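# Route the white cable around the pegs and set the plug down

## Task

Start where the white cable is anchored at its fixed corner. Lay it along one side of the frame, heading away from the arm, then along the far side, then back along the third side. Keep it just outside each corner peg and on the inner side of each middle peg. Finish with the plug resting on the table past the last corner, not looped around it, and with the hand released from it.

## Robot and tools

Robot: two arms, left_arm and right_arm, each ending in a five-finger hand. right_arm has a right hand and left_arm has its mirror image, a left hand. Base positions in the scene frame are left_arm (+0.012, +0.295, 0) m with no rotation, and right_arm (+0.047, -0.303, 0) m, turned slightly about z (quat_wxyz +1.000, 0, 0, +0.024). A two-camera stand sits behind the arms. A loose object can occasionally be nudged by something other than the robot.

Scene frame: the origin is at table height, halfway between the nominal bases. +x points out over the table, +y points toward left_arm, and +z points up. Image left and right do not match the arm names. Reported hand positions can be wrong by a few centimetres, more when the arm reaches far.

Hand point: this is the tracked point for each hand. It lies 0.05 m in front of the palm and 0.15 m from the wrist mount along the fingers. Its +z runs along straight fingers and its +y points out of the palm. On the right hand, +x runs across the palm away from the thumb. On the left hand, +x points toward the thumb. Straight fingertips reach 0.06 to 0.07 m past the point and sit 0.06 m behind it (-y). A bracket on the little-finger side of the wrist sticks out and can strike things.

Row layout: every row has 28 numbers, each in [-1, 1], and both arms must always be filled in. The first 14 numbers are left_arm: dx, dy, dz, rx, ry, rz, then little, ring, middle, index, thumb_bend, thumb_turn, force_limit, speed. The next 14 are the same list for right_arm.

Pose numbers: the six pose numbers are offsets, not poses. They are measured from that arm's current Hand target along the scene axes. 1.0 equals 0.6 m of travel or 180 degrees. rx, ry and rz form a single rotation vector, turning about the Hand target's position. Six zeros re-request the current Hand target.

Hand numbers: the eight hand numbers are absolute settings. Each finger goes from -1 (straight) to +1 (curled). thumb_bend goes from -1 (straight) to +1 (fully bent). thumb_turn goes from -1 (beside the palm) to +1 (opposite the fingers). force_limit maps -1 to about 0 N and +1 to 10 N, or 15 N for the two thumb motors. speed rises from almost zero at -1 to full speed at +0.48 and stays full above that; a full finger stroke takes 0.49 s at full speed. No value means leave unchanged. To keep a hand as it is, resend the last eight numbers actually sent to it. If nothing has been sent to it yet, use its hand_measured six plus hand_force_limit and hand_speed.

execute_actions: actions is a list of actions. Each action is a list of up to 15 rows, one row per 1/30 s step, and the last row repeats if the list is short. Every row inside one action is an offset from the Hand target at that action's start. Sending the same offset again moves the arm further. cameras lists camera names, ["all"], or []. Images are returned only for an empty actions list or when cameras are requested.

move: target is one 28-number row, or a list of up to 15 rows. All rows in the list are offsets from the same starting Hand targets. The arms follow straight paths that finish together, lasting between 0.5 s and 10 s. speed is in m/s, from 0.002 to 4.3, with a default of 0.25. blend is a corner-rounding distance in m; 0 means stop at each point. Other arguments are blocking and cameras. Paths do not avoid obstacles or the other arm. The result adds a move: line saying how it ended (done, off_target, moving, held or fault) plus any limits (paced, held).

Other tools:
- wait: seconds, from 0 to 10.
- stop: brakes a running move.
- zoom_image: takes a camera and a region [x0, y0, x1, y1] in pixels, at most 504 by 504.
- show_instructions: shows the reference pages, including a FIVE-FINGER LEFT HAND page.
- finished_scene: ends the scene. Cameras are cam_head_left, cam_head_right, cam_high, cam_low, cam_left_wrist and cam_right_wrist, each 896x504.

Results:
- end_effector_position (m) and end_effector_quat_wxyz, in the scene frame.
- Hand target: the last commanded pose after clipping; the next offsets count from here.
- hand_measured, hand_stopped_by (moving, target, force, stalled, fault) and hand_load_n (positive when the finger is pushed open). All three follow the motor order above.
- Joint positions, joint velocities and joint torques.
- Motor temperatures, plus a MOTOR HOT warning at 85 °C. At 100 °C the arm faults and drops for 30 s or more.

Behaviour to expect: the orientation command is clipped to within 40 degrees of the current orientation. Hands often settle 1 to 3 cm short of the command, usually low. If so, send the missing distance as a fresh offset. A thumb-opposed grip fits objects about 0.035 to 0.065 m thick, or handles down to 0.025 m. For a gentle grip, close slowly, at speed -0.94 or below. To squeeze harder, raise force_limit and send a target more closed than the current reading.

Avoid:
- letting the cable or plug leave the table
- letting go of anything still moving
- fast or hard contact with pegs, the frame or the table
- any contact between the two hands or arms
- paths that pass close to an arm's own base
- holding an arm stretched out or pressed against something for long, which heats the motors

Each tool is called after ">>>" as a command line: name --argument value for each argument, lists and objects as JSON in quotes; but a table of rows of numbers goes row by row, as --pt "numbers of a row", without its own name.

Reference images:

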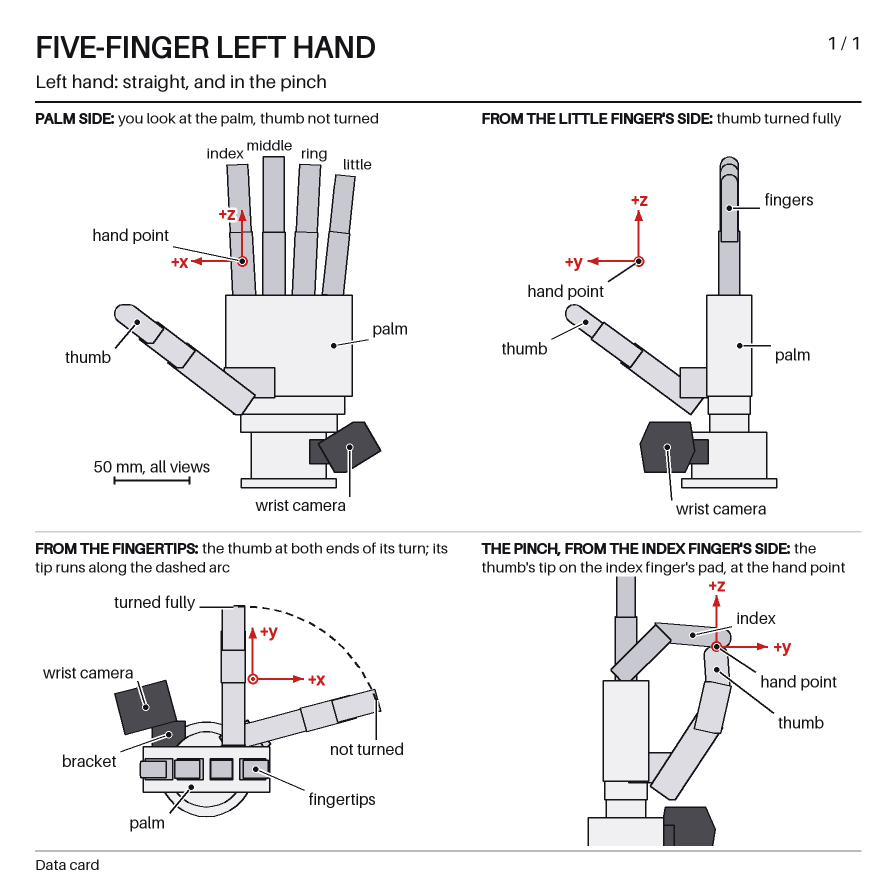

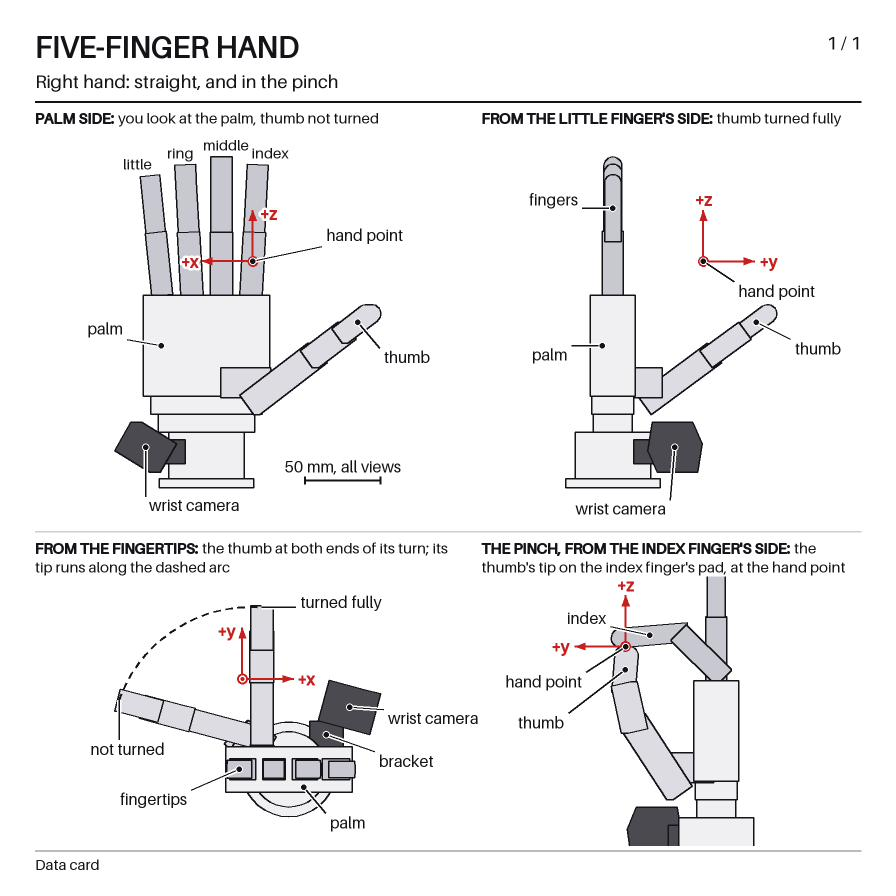

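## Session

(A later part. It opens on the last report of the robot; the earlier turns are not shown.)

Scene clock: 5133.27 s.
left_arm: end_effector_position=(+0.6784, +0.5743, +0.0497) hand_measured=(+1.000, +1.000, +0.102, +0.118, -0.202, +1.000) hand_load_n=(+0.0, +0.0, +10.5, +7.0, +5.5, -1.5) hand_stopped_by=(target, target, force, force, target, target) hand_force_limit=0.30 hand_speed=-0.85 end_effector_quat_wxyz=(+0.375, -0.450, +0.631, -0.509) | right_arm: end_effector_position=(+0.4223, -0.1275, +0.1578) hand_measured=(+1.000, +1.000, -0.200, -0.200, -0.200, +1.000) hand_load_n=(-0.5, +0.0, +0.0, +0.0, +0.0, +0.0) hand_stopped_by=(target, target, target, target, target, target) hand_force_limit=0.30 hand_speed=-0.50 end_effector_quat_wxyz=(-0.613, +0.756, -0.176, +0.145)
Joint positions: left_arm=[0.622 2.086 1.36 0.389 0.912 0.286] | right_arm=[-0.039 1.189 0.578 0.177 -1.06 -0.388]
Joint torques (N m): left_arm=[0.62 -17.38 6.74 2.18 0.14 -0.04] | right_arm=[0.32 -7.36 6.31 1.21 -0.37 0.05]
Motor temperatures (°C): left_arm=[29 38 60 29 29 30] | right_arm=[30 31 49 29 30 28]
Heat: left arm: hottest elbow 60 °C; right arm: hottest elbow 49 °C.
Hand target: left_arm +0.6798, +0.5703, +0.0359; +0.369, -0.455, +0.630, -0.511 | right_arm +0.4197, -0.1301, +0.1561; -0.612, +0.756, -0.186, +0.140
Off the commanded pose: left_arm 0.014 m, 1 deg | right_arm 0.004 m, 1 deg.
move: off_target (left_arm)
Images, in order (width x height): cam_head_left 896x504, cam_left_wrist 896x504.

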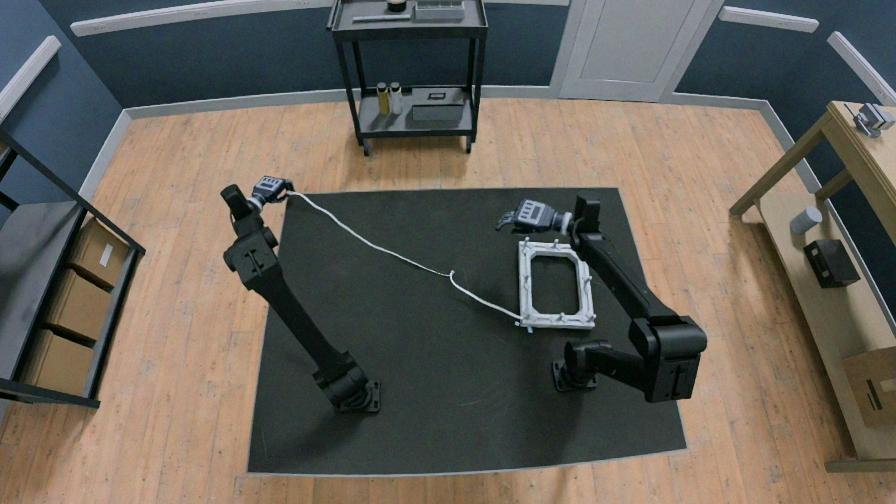

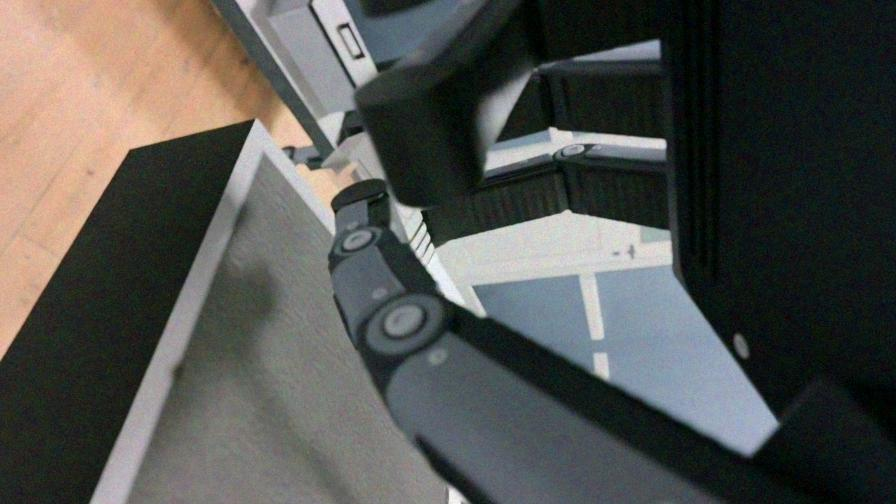

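>>> move --target '[0,0,0,0,0,0,1,1,0.5,0.5,-0.2,1,0.3,-0.85,-0.266,0.233,0.04,-0.362,0.217,0,1,1,1,-1,-1,-1,0.3,0.3]' --speed 0.25 --cameras '["cam_head_left","cam_right_wrist"]'

Scene clock: 5201.87 s.
left_arm: end_effector_position=(+0.6784, +0.5742, +0.0497) hand_measured=(+1.000, +1.000, +0.102, +0.118, -0.202, +1.000) hand_load_n=(+0.0, +0.0, +10.5, +7.5, +5.5, -1.5) hand_stopped_by=(target, target, force, force, target, target) hand_force_limit=0.30 hand_speed=-0.85 end_effector_quat_wxyz=(+0.375, -0.450, +0.631, -0.509) | right_arm: end_effector_position=(+0.2540, -0.0006, +0.1719) hand_measured=(+1.000, +1.000, +1.000, -1.000, -1.000, -1.000) hand_load_n=(+0.0, +0.0, +0.0, +0.0, +0.0, +0.0) hand_stopped_by=(target, target, target, target, target, target) hand_force_limit=0.30 hand_speed=0.30 end_effector_quat_wxyz=(-0.019, +0.964, -0.263, -0.035)
Joint positions: left_arm=[0.622 2.086 1.36 0.389 0.912 0.286] | right_arm=[0.825 1.476 1.276 -1.366 -0.079 -0.165]
Joint torques (N m): left_arm=[0.62 -17.32 6.72 2.17 0.14 -0.02] | right_arm=[-0.79 -10.11 9.54 0.16 0 0.05]
Motor temperatures (°C): left_arm=[29 37 56 29 28 30] | right_arm=[30 31 49 29 30 28]
Heat: left arm: hottest elbow 56 °C; right arm: hottest elbow 49 °C.
Hand target: left_arm +0.6798, +0.5703, +0.0359; +0.369, -0.455, +0.630, -0.511 | right_arm +0.2601, +0.0097, +0.1800; -0.025, +0.963, -0.266, -0.031
Off the commanded pose: left_arm 0.014 m, 1 deg | right_arm 0.015 m, 1 deg.
move: off_target (left_arm, right_arm)
Images, in order (width x height): cam_head_left 896x504, cam_right_wrist 896x504.

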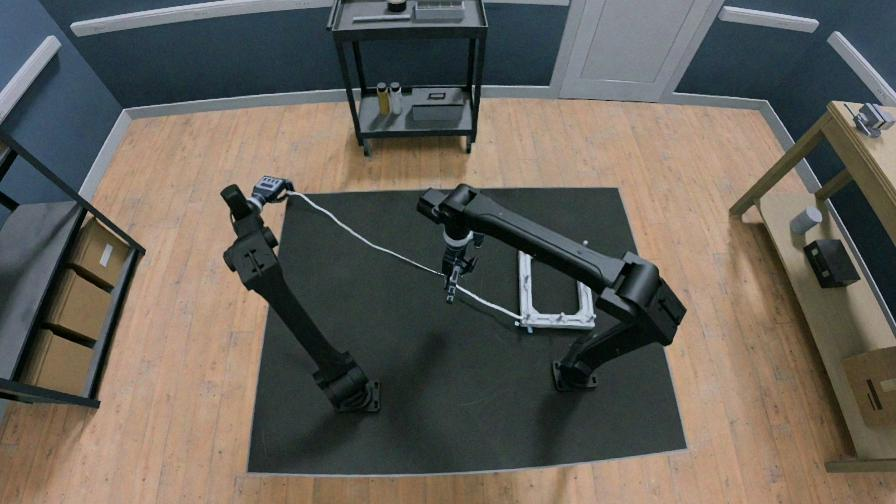

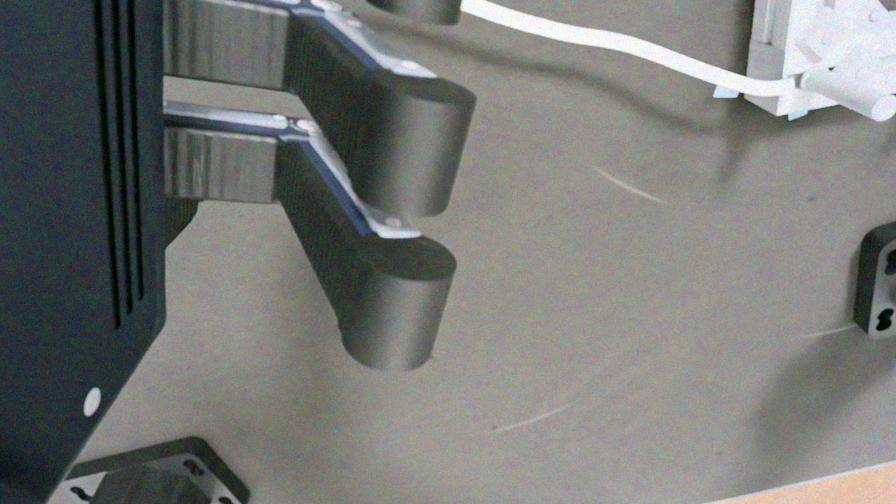

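>>> move --target '[-0.125,-0.08,0.0,0,0,0,1,1,0.5,0.5,-0.2,1,0.3,-0.85,0,0,-0.165,0,0,0,1,1,1,-1,-1,-1,0.3,0.3]' --speed 0.1 --cameras '["cam_head_left","cam_right_wrist"]'

>>> zoom_image --camera "cam_head_left" --region '[300, 180, 550, 335]'

Scene clock: 5211.20 s.
left_arm: end_effector_position=(+0.6044, +0.5207, +0.0312) hand_measured=(+1.000, +1.000, +0.102, +0.118, -0.202, +1.000) hand_load_n=(+0.0, +0.0, +10.5, +6.0, +5.0, -0.5) hand_stopped_by=(target, target, force, force, target, target) hand_force_limit=0.30 hand_speed=-0.85 end_effector_quat_wxyz=(+0.362, -0.458, +0.632, -0.510) | right_arm: end_effector_position=(+0.2608, +0.0074, +0.0873) hand_measured=(+1.000, +1.000, +1.000, -1.000, -1.000, -1.000) hand_load_n=(-0.5, +0.0, +0.0, +0.0, +0.0, +0.0) hand_stopped_by=(target, target, target, target, target, target) hand_force_limit=0.30 hand_speed=0.30 end_effector_quat_wxyz=(-0.028, +0.964, -0.263, -0.030)
Joint positions: left_arm=[0.622 1.954 1.061 0.527 0.915 0.286] | right_arm=[0.825 1.555 1.136 -1.126 -0.078 -0.164]
Joint torques (N m): left_arm=[1.2 -16.79 5.76 2.25 0.37 0.02] | right_arm=[0.73 -10.93 6.46 0.75 -0.08 -0.06]
Motor temperatures (°C): left_arm=[29 37 55 29 28 30] | right_arm=[30 31 49 29 30 28]
Heat: left arm: hottest elbow 55 °C; right arm: hottest elbow 49 °C.
Hand target: left_arm +0.6047, +0.5223, +0.0358; +0.368, -0.455, +0.630, -0.511 | right_arm +0.2601, +0.0098, +0.0811; -0.025, +0.963, -0.267, -0.031
Off the commanded pose: left_arm 0.005 m, 1 deg | right_arm 0.007 m, 1 deg.
move: done
Images, in order (width x height): cam_head_left 896x504, cam_right_wrist 896x504.

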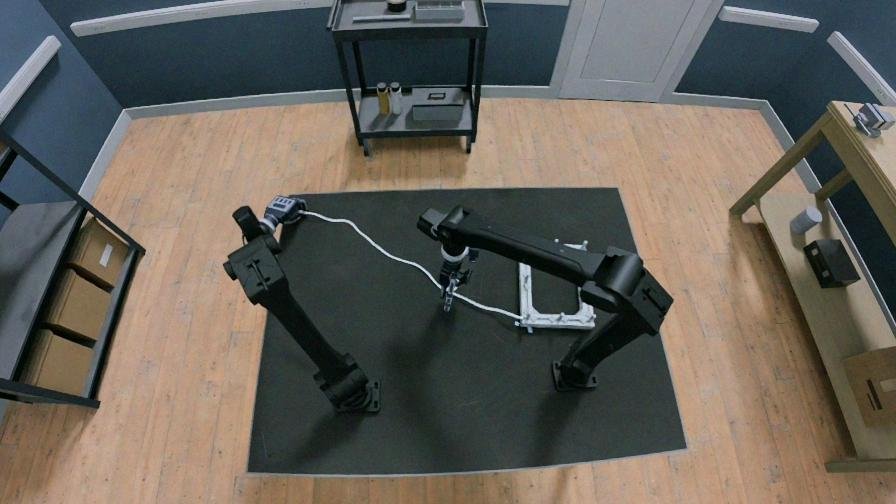

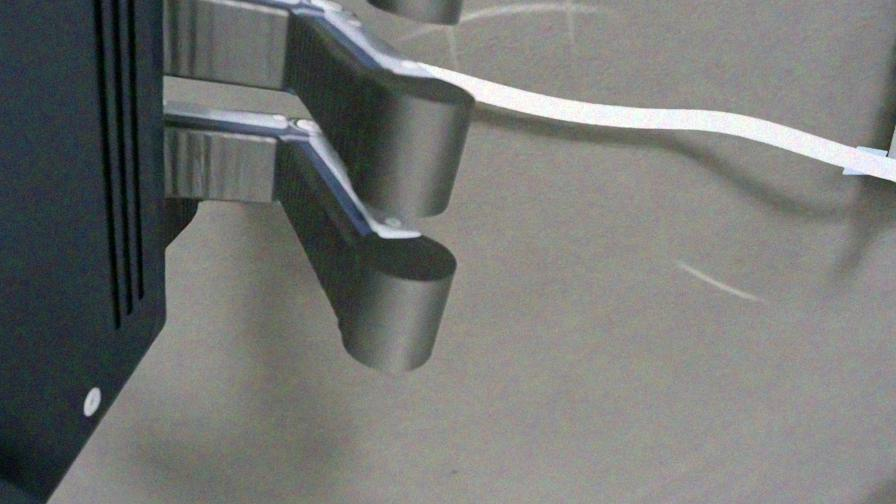

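Scaled by 2.016 from the camera's 896x504 image, which has a finer 1280x720 frame.

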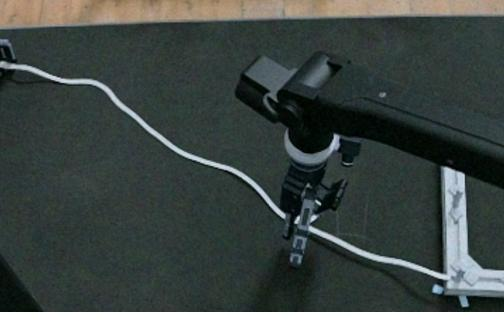

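>>> move --pt "0 0 0.0 0 0 0 1 1 0.5 0.5 -0.2 1 0.3 -0.85 0 0 -0.02 0 0 0 1 1 1 -1 -1 -1 0.3 0.3" --pt "0 0 0.0 0 0 0 1 1 0.5 0.5 -0.2 1 0.3 -0.85 0.25 -0.13 -0.017 0 0 0 1 1 1 -1 -1 -1 0.3 0.3" --speed 0.08 --cameras '["cam_head_left","cam_right_wrist"]'

>>> zoom_image --camera "cam_head_left" --region '[300, 180, 550, 335]'

Scene clock: 5233.47 s.
left_arm: end_effector_position=(+0.6044, +0.5207, +0.0312) hand_measured=(+1.000, +1.000, +0.102, +0.118, -0.202, +1.000) hand_load_n=(+0.0, +0.0, +10.5, +6.0, +5.0, -0.5) hand_stopped_by=(target, target, force, force, target, target) hand_force_limit=0.30 hand_speed=-0.85 end_effector_quat_wxyz=(+0.362, -0.458, +0.632, -0.510) | right_arm: end_effector_position=(+0.3963, -0.0697, +0.0705) hand_measured=(+1.000, +1.000, +1.000, -1.000, -1.000, -1.000) hand_load_n=(+0.0, +0.0, +0.0, +0.0, -0.5, +0.0) hand_stopped_by=(target, target, target, target, target, target) hand_force_limit=0.30 hand_speed=0.30 end_effector_quat_wxyz=(-0.025, +0.963, -0.268, -0.034)
Joint positions: left_arm=[0.622 1.954 1.061 0.527 0.915 0.286] | right_arm=[0.503 1.713 1.286 -1.154 -0.084 -0.477]
Joint torques (N m): left_arm=[1.2 -16.79 5.75 2.13 0.37 0.02] | right_arm=[-0.56 -13.39 8.55 -0.29 0.09 -0.16]
Motor temperatures (°C): left_arm=[29 39 55 29 28 30] | right_arm=[30 32 49 29 30 28]
Heat: left arm: hottest elbow 55 °C; right arm: hottest elbow 49 °C.
Hand target: left_arm +0.6047, +0.5223, +0.0357; +0.368, -0.455, +0.630, -0.511 | right_arm +0.4102, -0.0681, +0.0709; -0.025, +0.963, -0.266, -0.030
Off the commanded pose: left_arm 0.005 m, 1 deg | right_arm 0.014 m, 0 deg.
move: off_target (right_arm)
Images, in order (width x height): cam_head_left 896x504, cam_right_wrist 896x504.

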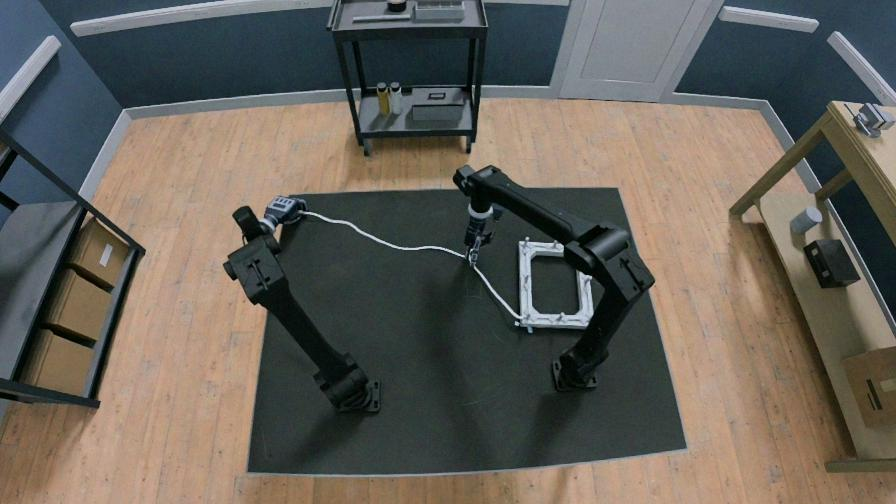

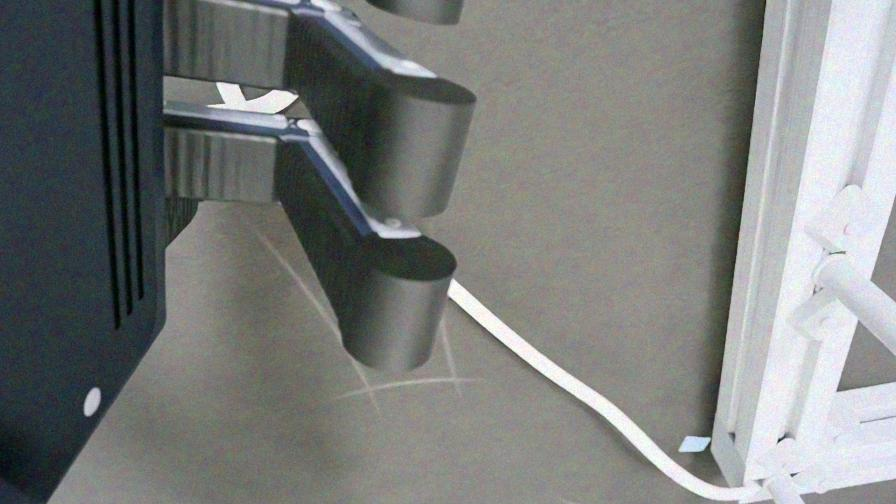

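Scaled by 2.016 from the camera's 896x504 image, which has a finer 1280x720 frame.

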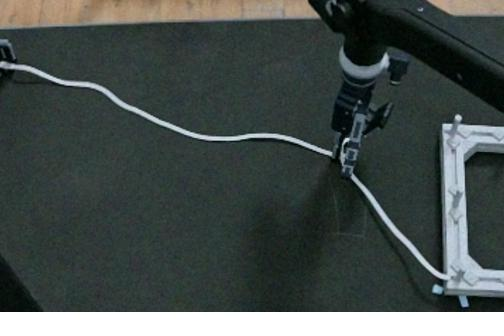

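>>> zoom_image --camera "cam_head_left" --region '[450, 235, 500, 275]'

>>> zoom_image --camera "cam_right_wrist" --region '[160, 40, 460, 210]'

Scaled by 10.080 from the camera's 896x504 image, which has a finer 1280x720 frame.

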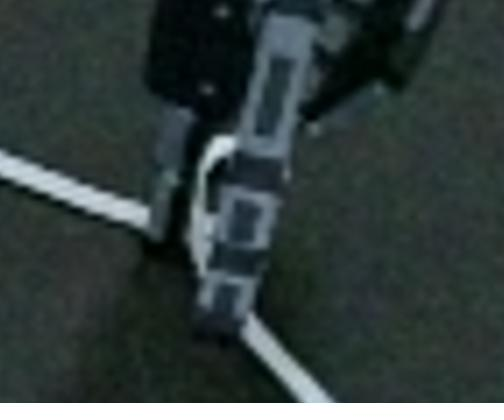

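Scaled by 1.680 from the camera's 896x504 image, which has a finer 1280x720 frame.

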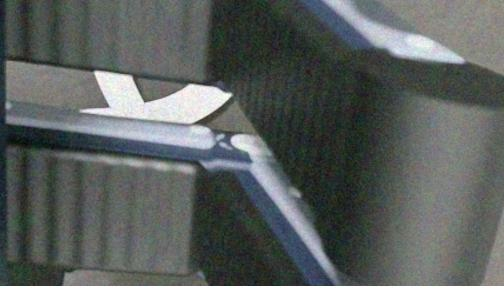

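>>> move --target '[0,0,0.0,0,0,0,1,1,0.5,0.5,-0.2,1,0.3,-0.85,0.13,-0.073,0,0,0,0,1,1,1,-1,-1,-1,0.3,0.3]' --speed 0.06 --cameras '["cam_head_left","cam_right_wrist"]'

>>> zoom_image --camera "cam_head_left" --region '[300, 180, 550, 335]'

Scene clock: 5245.13 s.
left_arm: end_effector_position=(+0.6043, +0.5205, +0.0313) hand_measured=(+1.000, +1.000, +0.102, +0.118, -0.202, +1.000) hand_load_n=(+0.0, +0.0, +10.5, +6.0, +5.5, -0.5) hand_stopped_by=(target, target, force, force, target, target) hand_force_limit=0.30 hand_speed=-0.85 end_effector_quat_wxyz=(+0.362, -0.458, +0.632, -0.510) | right_arm: end_effector_position=(+0.4748, -0.1108, +0.0700) hand_measured=(+1.000, +1.000, +1.000, -1.000, -1.000, -1.000) hand_load_n=(+0.0, +0.0, +0.0, +0.0, +0.0, +0.0) hand_stopped_by=(target, target, target, target, target, target) hand_force_limit=0.30 hand_speed=0.30 end_effector_quat_wxyz=(-0.025, +0.962, -0.268, -0.034)
Joint positions: left_arm=[0.622 1.954 1.061 0.527 0.917 0.286] | right_arm=[0.361 1.837 1.458 -1.214 -0.081 -0.619]
Joint torques (N m): left_arm=[1.2 -16.79 5.75 2.13 0.32 0.02] | right_arm=[-1.44 -15.27 8.9 -0.31 0.03 -0.29]
Motor temperatures (°C): left_arm=[29 39 55 29 28 30] | right_arm=[30 32 49 29 30 28]
Heat: left arm: hottest elbow 55 °C; right arm: hottest elbow 49 °C.
Hand target: left_arm +0.6047, +0.5223, +0.0357; +0.368, -0.455, +0.630, -0.511 | right_arm +0.4881, -0.1119, +0.0709; -0.025, +0.963, -0.266, -0.031
Off the commanded pose: left_arm 0.005 m, 1 deg | right_arm 0.013 m, 0 deg.
move: off_target (right_arm)
Images, in order (width x height): cam_head_left 896x504, cam_right_wrist 896x504.

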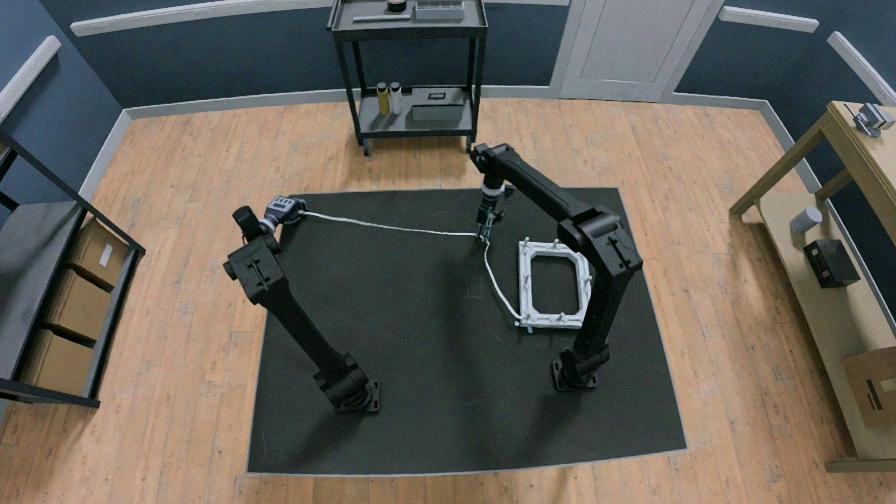

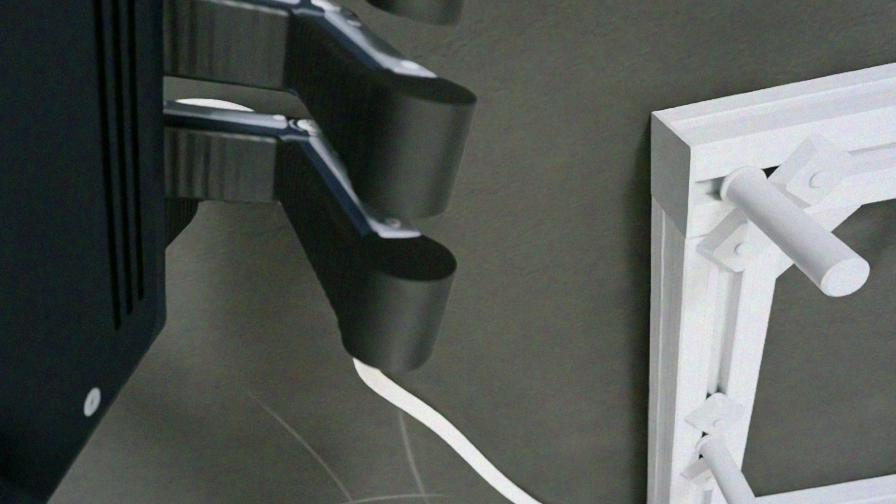

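Scaled by 2.016 from the camera's 896x504 image, which has a finer 1280x720 frame.

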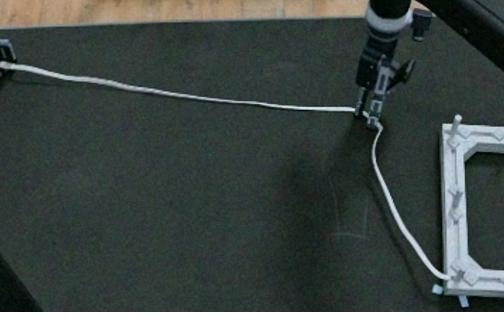

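>>> zoom_image --camera "cam_head_left" --region '[460, 215, 510, 255]'

>>> zoom_image --camera "cam_high" --region '[340, 180, 460, 260]'

Scaled by 10.080 from the camera's 896x504 image, which has a finer 1280x720 frame.

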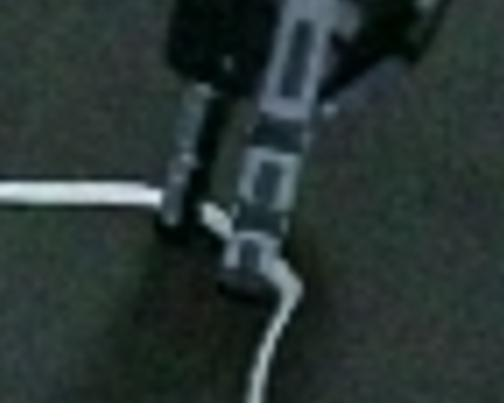

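This scene's latest camera images include none from cam_high. They are from: cam_head_left, cam_right_wrist. cam_high's image comes with the result of a call that names it in "cameras".

>>> move --target '[0.03,0.05,0.0,0,0,0,1,1,0.5,0.5,-0.2,1,0.3,-0.85,0,0,0,0,0,0,1,1,1,-1,-1,-1,0.3,0.3]' --speed 0.05 --cameras '["cam_head_left","cam_high","cam_left_wrist"]'

>>> zoom_image --camera "cam_head_left" --region '[280, 180, 550, 335]'

>>> zoom_image --camera "cam_high" --region '[360, 80, 660, 300]'

Scene clock: 5258.47 s.
left_arm: end_effector_position=(+0.6161, +0.5364, +0.0359) hand_measured=(+1.000, +1.000, +0.102, +0.118, -0.202, +1.000) hand_load_n=(+0.0, +0.5, +10.0, +6.0, +5.5, +0.0) hand_stopped_by=(target, target, force, force, target, target) hand_force_limit=0.30 hand_speed=-0.85 end_effector_quat_wxyz=(+0.362, -0.454, +0.631, -0.515) | right_arm: end_effector_position=(+0.4748, -0.1109, +0.0700) hand_measured=(+1.000, +1.000, +1.000, -1.000, -1.000, -1.000) hand_load_n=(+0.0, +0.0, +0.0, +0.0, +0.0, +0.0) hand_stopped_by=(target, target, target, target, target, target) hand_force_limit=0.30 hand_speed=0.30 end_effector_quat_wxyz=(-0.025, +0.963, -0.268, -0.034)
Joint positions: left_arm=[0.636 1.983 1.126 0.497 0.941 0.286] | right_arm=[0.361 1.837 1.458 -1.214 -0.081 -0.619]
Joint torques (N m): left_arm=[1.96 -15.33 8.8 1.06 0.23 0.15] | right_arm=[-0.97 -15.15 9.17 -0.43 0.03 -0.25]
Motor temperatures (°C): left_arm=[29 40 55 29 28 30] | right_arm=[30 33 51 29 30 28]
Heat: left arm: hottest elbow 55 °C; right arm: hottest elbow 51 °C.
Hand target: left_arm +0.6228, +0.5523, +0.0360; +0.368, -0.455, +0.630, -0.511 | right_arm +0.4881, -0.1119, +0.0709; -0.025, +0.963, -0.266, -0.031
Off the commanded pose: left_arm 0.017 m, 1 deg | right_arm 0.013 m, 0 deg.
move: off_target (left_arm, right_arm)
Images, in order (width x height): cam_head_left 896x504, cam_high 896x504, cam_left_wrist 896x504.

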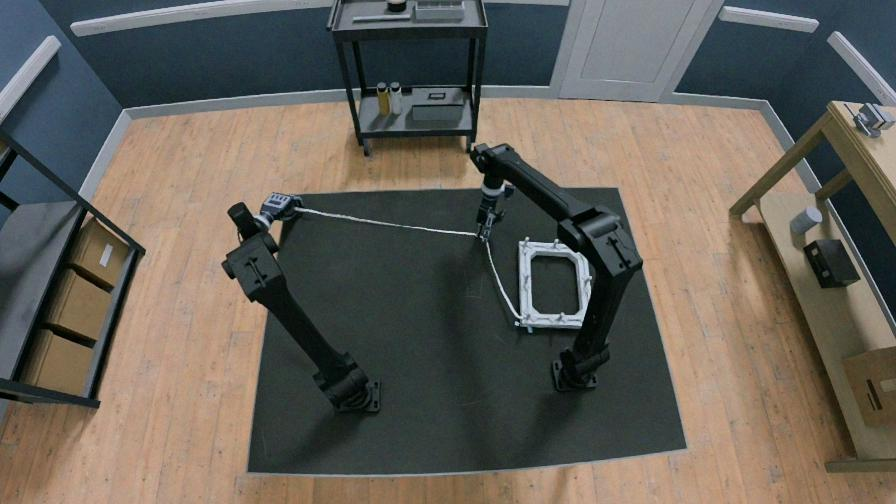

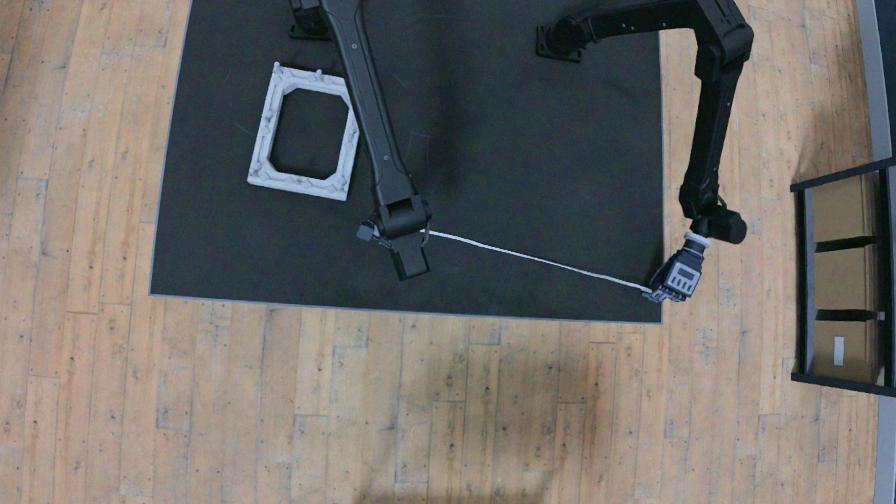

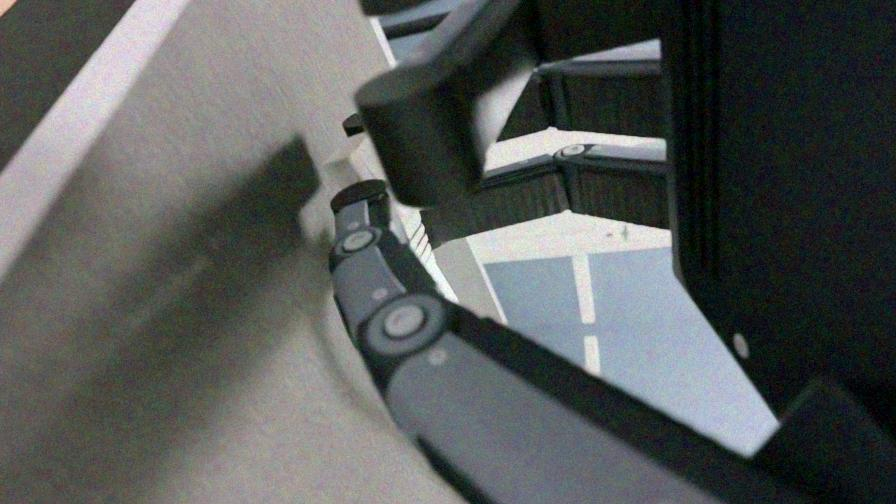

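Scaled by 1.867 from the camera's 896x504 image, which has a finer 1280x720 frame.

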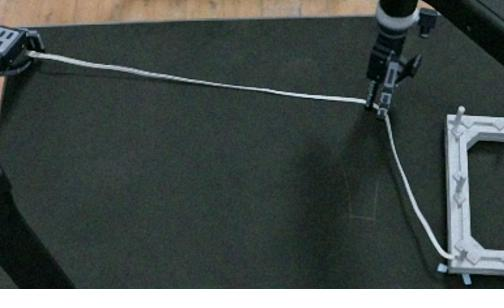

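Scaled by 1.680 from the camera's 896x504 image, which has a finer 1280x720 frame.

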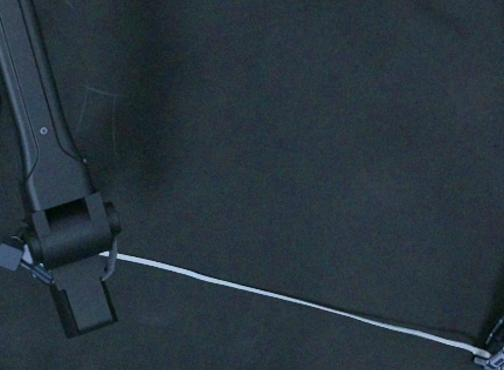

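>>> move --target '[0,0,-0.03,0,0,0,1,1,0.5,0.5,-0.2,1,0.3,-0.85,0,0,0,0,0,0,1,1,1,-1,-1,-1,0.3,0.3]' --speed 0.05 --cameras '["cam_left_wrist"]'

Scene clock: 5265.20 s.
left_arm: end_effector_position=(+0.6160, +0.5368, +0.0267) hand_measured=(+1.000, +1.000, +0.102, +0.118, -0.202, +1.000) hand_load_n=(+0.0, +0.0, +9.5, +6.0, +4.5, +0.0) hand_stopped_by=(target, target, force, force, target, target) hand_force_limit=0.30 hand_speed=-0.85 end_effector_quat_wxyz=(+0.358, -0.454, +0.631, -0.516) | right_arm: end_effector_position=(+0.4748, -0.1109, +0.0700) hand_measured=(+1.000, +1.000, +1.000, -1.000, -1.000, -1.000) hand_load_n=(+0.0, +0.0, +0.0, +0.0, +0.0, +0.0) hand_stopped_by=(target, target, target, target, target, target) hand_force_limit=0.30 hand_speed=0.30 end_effector_quat_wxyz=(-0.025, +0.963, -0.268, -0.034)
Joint positions: left_arm=[0.637 2.004 1.129 0.508 0.946 0.286] | right_arm=[0.361 1.837 1.458 -1.214 -0.081 -0.619]
Joint torques (N m): left_arm=[1.9 -14.21 8.23 1.95 0.02 0.16] | right_arm=[-1.08 -14.56 8.69 -0.47 0.07 -0.21]
Heat: left arm: hottest elbow 54 °C; right arm: hottest elbow 52 °C.
Hand target: left_arm +0.6228, +0.5522, +0.0178; +0.368, -0.455, +0.630, -0.511 | right_arm +0.4881, -0.1119, +0.0709; -0.025, +0.963, -0.266, -0.031
Off the commanded pose: left_arm 0.019 m, 1 deg | right_arm 0.013 m, 0 deg.
move: off_target (left_arm, right_arm)
Images, in order (width x height): cam_left_wrist 896x504.

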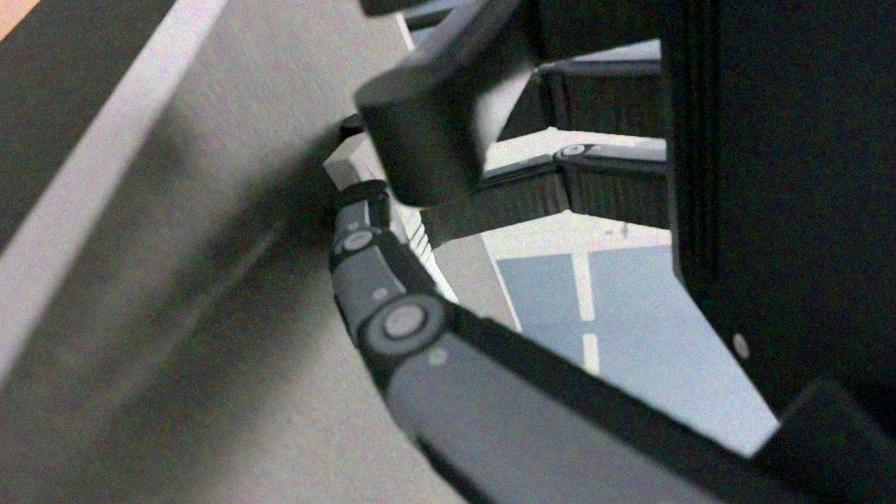

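>>> execute_actions --actions '[[[0,0,0,0,0,0,1,1,-0.2,-0.2,-0.2,1,0.3,-0.3,0,0,0,0,0,0,1,1,1,-1,-1,-1,0.3,0.3]],[[0,0,0,0,0,0,1,1,-0.2,-0.2,-0.2,1,0.3,-0.3,0,0,0,0,0,0,1,1,1,-1,-1,-1,0.3,0.3]],[[0,0,0,0,0,0,1,1,-0.2,-0.2,-0.2,1,0.3,-0.3,0,0,0,0,0,0,1,1,1,-1,-1,-1,0.3,0.3]]]' --cameras '["cam_left_wrist","cam_head_left"]'

>>> zoom_image --camera "cam_head_left" --region '[280, 180, 550, 335]'

Scene clock: 5271.13 s.
left_arm: end_effector_position=(+0.6160, +0.5390, +0.0229) hand_measured=(+1.000, +1.000, -0.200, -0.200, -0.200, +1.000) hand_load_n=(+0.0, +0.0, -0.5, -0.5, -0.5, +0.5) hand_stopped_by=(target, target, target, target, target, target) hand_force_limit=0.30 hand_speed=-0.30 end_effector_quat_wxyz=(+0.358, -0.457, +0.631, -0.515) | right_arm: end_effector_position=(+0.4749, -0.1110, +0.0699) hand_measured=(+1.000, +1.000, +1.000, -1.000, -1.000, -1.000) hand_load_n=(+0.0, +0.0, +0.0, +0.0, +0.0, +0.0) hand_stopped_by=(target, target, target, target, target, target) hand_force_limit=0.30 hand_speed=0.30 end_effector_quat_wxyz=(-0.025, +0.963, -0.268, -0.034)
Joint positions: left_arm=[0.64 2.012 1.132 0.51 0.944 0.286] | right_arm=[0.361 1.837 1.458 -1.214 -0.081 -0.62]
Joint torques (N m): left_arm=[1.73 -14.8 8.06 1.92 0.12 0.16] | right_arm=[0.21 -14.39 8.94 -0.21 0.06 -0.13]
Motor temperatures (°C): left_arm=[29 39 55 29 28 30] | right_arm=[30 34 52 29 30 28]
Heat: left arm: hottest elbow 55 °C; right arm: hottest elbow 52 °C.
Hand target: left_arm +0.6227, +0.5523, +0.0178; +0.368, -0.455, +0.630, -0.511 | right_arm +0.4881, -0.1119, +0.0709; -0.025, +0.963, -0.266, -0.031
Off the commanded pose: left_arm 0.016 m, 1 deg | right_arm 0.013 m, 0 deg.
Images, in order (width x height): cam_head_left 896x504, cam_left_wrist 896x504.

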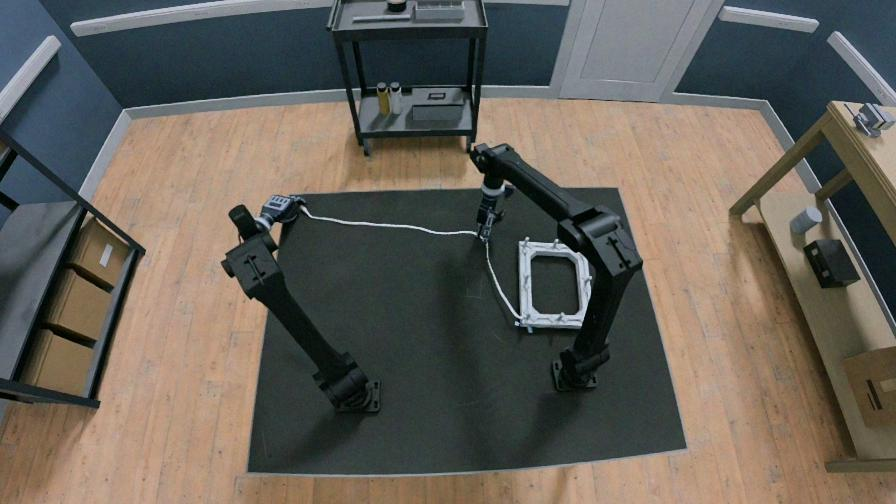

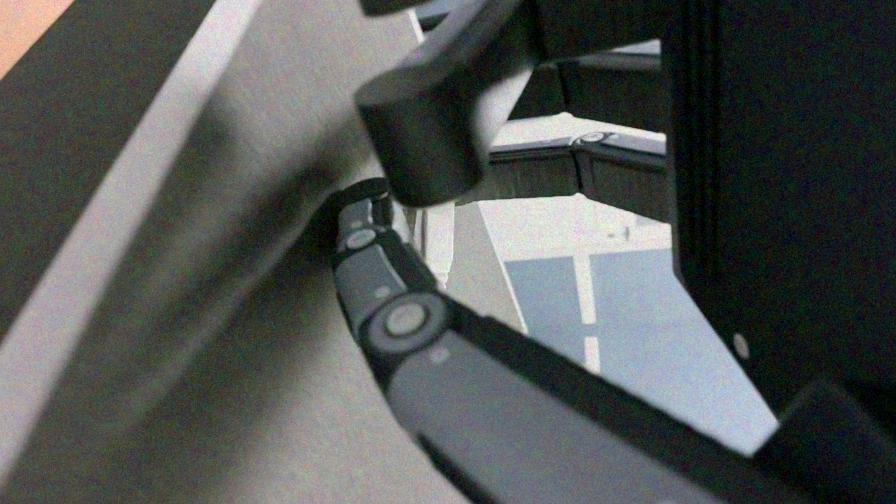

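Scaled by 1.867 from the camera's 896x504 image, which has a finer 1280x720 frame.

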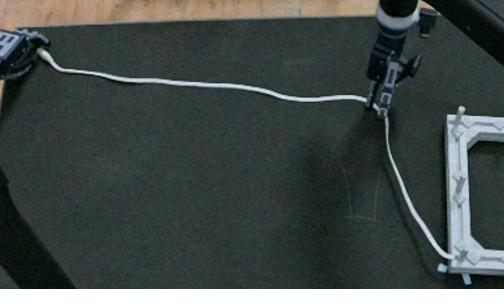

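>>> move --target '[0,0.02,0.14,0,0,0,1,1,-0.2,-0.2,-0.2,1,0.3,-0.3,0,0,0,0,0,0,1,1,1,-1,-1,-1,0.3,0.3]' --speed 0.1 --cameras '["cam_left_wrist","cam_head_left"]'

>>> zoom_image --camera "cam_head_left" --region '[280, 180, 550, 335]'

Scene clock: 5278.00 s.
left_arm: end_effector_position=(+0.6163, +0.5512, +0.0903) hand_measured=(+1.000, +1.000, -0.200, -0.200, -0.200, +1.000) hand_load_n=(+0.0, +0.0, +0.0, +0.0, +0.0, +0.0) hand_stopped_by=(target, target, target, target, target, target) hand_force_limit=0.30 hand_speed=-0.30 end_effector_quat_wxyz=(+0.356, -0.462, +0.628, -0.514) | right_arm: end_effector_position=(+0.4749, -0.1110, +0.0699) hand_measured=(+1.000, +1.000, +1.000, -1.000, -1.000, -1.000) hand_load_n=(+0.0, +0.0, +0.0, +0.0, +0.0, +0.0) hand_stopped_by=(target, target, target, target, target, target) hand_force_limit=0.30 hand_speed=0.30 end_effector_quat_wxyz=(-0.025, +0.963, -0.268, -0.034)
Joint positions: left_arm=[0.656 1.895 1.183 0.328 0.953 0.29] | right_arm=[0.361 1.837 1.458 -1.214 -0.081 -0.62]
Joint torques (N m): left_arm=[1.73 -16.79 9.36 1.03 0.42 0.21] | right_arm=[-1.61 -15.5 9.01 -0.29 0.02 -0.17]
Motor temperatures (°C): left_arm=[29 38 55 29 28 30] | right_arm=[30 34 53 29 30 28]
Heat: left arm: hottest elbow 55 °C; right arm: hottest elbow 53 °C.
Hand target: left_arm +0.6228, +0.5644, +0.1020; +0.369, -0.455, +0.630, -0.511 | right_arm +0.4881, -0.1119, +0.0709; -0.025, +0.963, -0.266, -0.031
Off the commanded pose: left_arm 0.019 m, 2 deg | right_arm 0.013 m, 0 deg.
move: off_target (left_arm, right_arm)
Images, in order (width x height): cam_head_left 896x504, cam_left_wrist 896x504.

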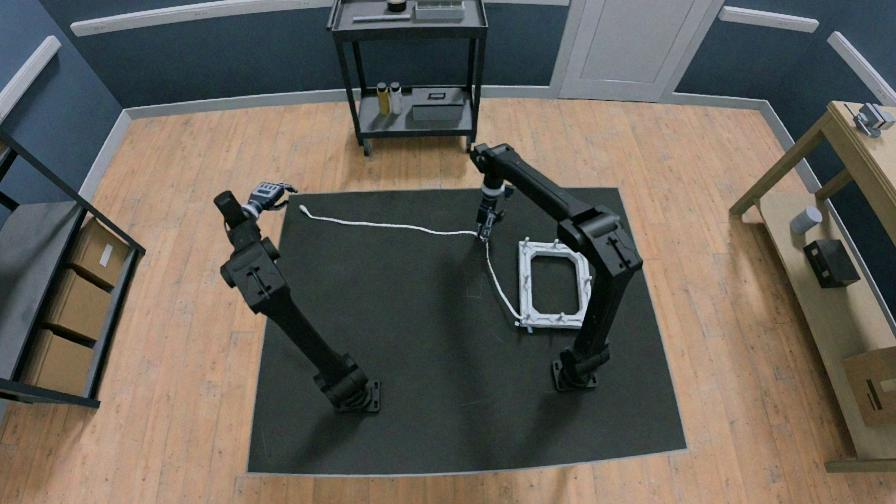

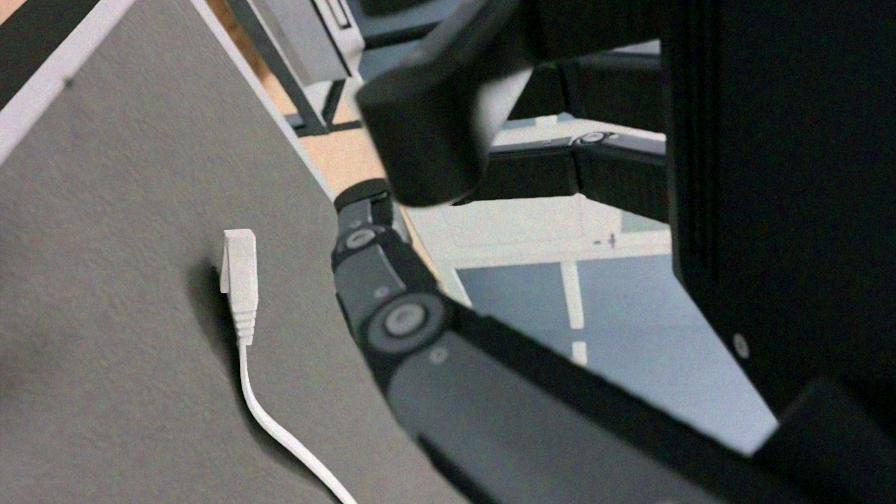

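Scaled by 1.867 from the camera's 896x504 image, which has a finer 1280x720 frame.

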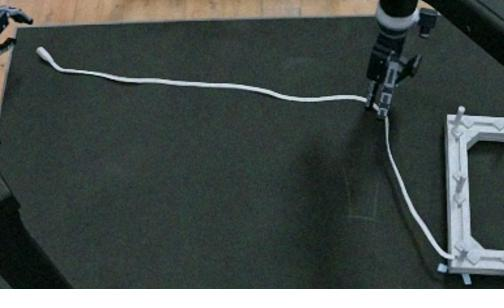

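>>> move --target '[0,0,0.0,0,0,0,1,1,-0.2,-0.2,-0.2,1,0.3,-0.3,-0.02,0,0.18,0,0,0,1,1,1,-1,-1,-1,0.3,0.3]' --speed 0.1 --cameras '["cam_head_left"]'

>>> zoom_image --camera "cam_head_left" --region '[280, 180, 550, 335]'

Scene clock: 5285.57 s.
left_arm: end_effector_position=(+0.6163, +0.5512, +0.0902) hand_measured=(+1.000, +1.000, -0.200, -0.200, -0.200, +1.000) hand_load_n=(+0.0, +0.0, +0.0, +0.0, +0.0, +0.0) hand_stopped_by=(target, target, target, target, target, target) hand_force_limit=0.30 hand_speed=-0.30 end_effector_quat_wxyz=(+0.356, -0.462, +0.628, -0.514) | right_arm: end_effector_position=(+0.4664, -0.1151, +0.1668) hand_measured=(+1.000, +1.000, +1.000, -1.000, -1.000, -1.000) hand_load_n=(+0.0, +0.0, +0.0, +0.0, +0.0, +0.0) hand_stopped_by=(target, target, target, target, target, target) hand_force_limit=0.30 hand_speed=0.30 end_effector_quat_wxyz=(-0.017, +0.962, -0.268, -0.042)
Joint positions: left_arm=[0.656 1.895 1.183 0.328 0.953 0.29] | right_arm=[0.361 1.763 1.612 -1.464 -0.079 -0.62]
Joint torques (N m): left_arm=[1.73 -16.73 9.36 0.9 0.42 0.21] | right_arm=[-0.32 -15.68 9.51 -0.66 0.03 -0.1]
Motor temperatures (°C): left_arm=[29 38 55 29 28 30] | right_arm=[30 34 53 29 30 28]
Heat: left arm: hottest elbow 55 °C; right arm: hottest elbow 53 °C.
Hand target: left_arm +0.6228, +0.5644, +0.1020; +0.369, -0.455, +0.630, -0.511 | right_arm +0.4761, -0.1120, +0.1790; -0.025, +0.963, -0.266, -0.030
Off the commanded pose: left_arm 0.019 m, 2 deg | right_arm 0.016 m, 2 deg.
move: off_target (left_arm, right_arm)
Images, in order (width x height): cam_head_left 896x504.

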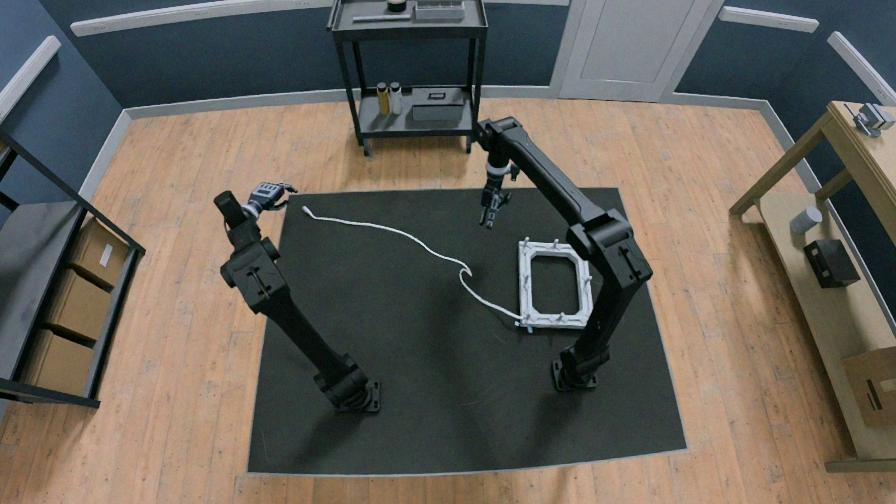

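Scaled by 1.867 from the camera's 896x504 image, which has a finer 1280x720 frame.

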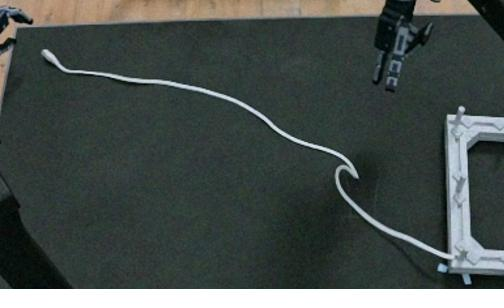

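>>> zoom_image --camera "cam_head_left" --region '[445, 255, 495, 295]'

>>> zoom_image --camera "cam_head_left" --region '[290, 195, 340, 235]'

Scaled by 10.080 from the camera's 896x504 image, which has a finer 1280x720 frame.

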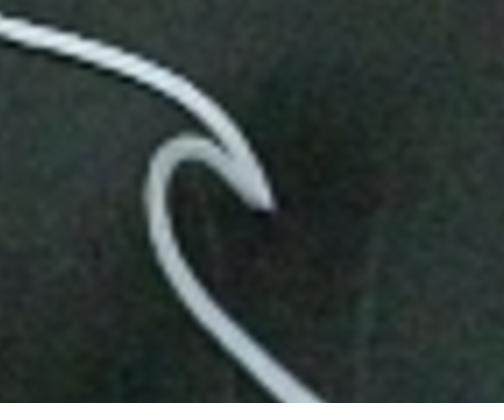

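Scaled by 10.080 from the camera's 896x504 image, which has a finer 1280x720 frame.

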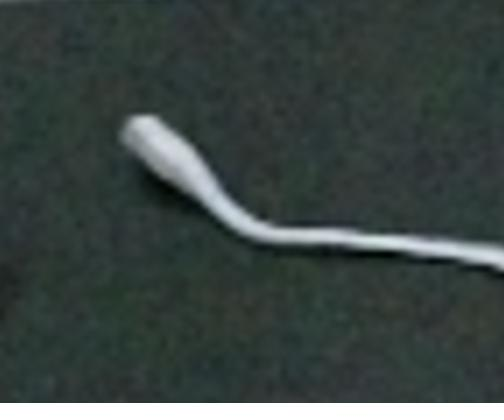

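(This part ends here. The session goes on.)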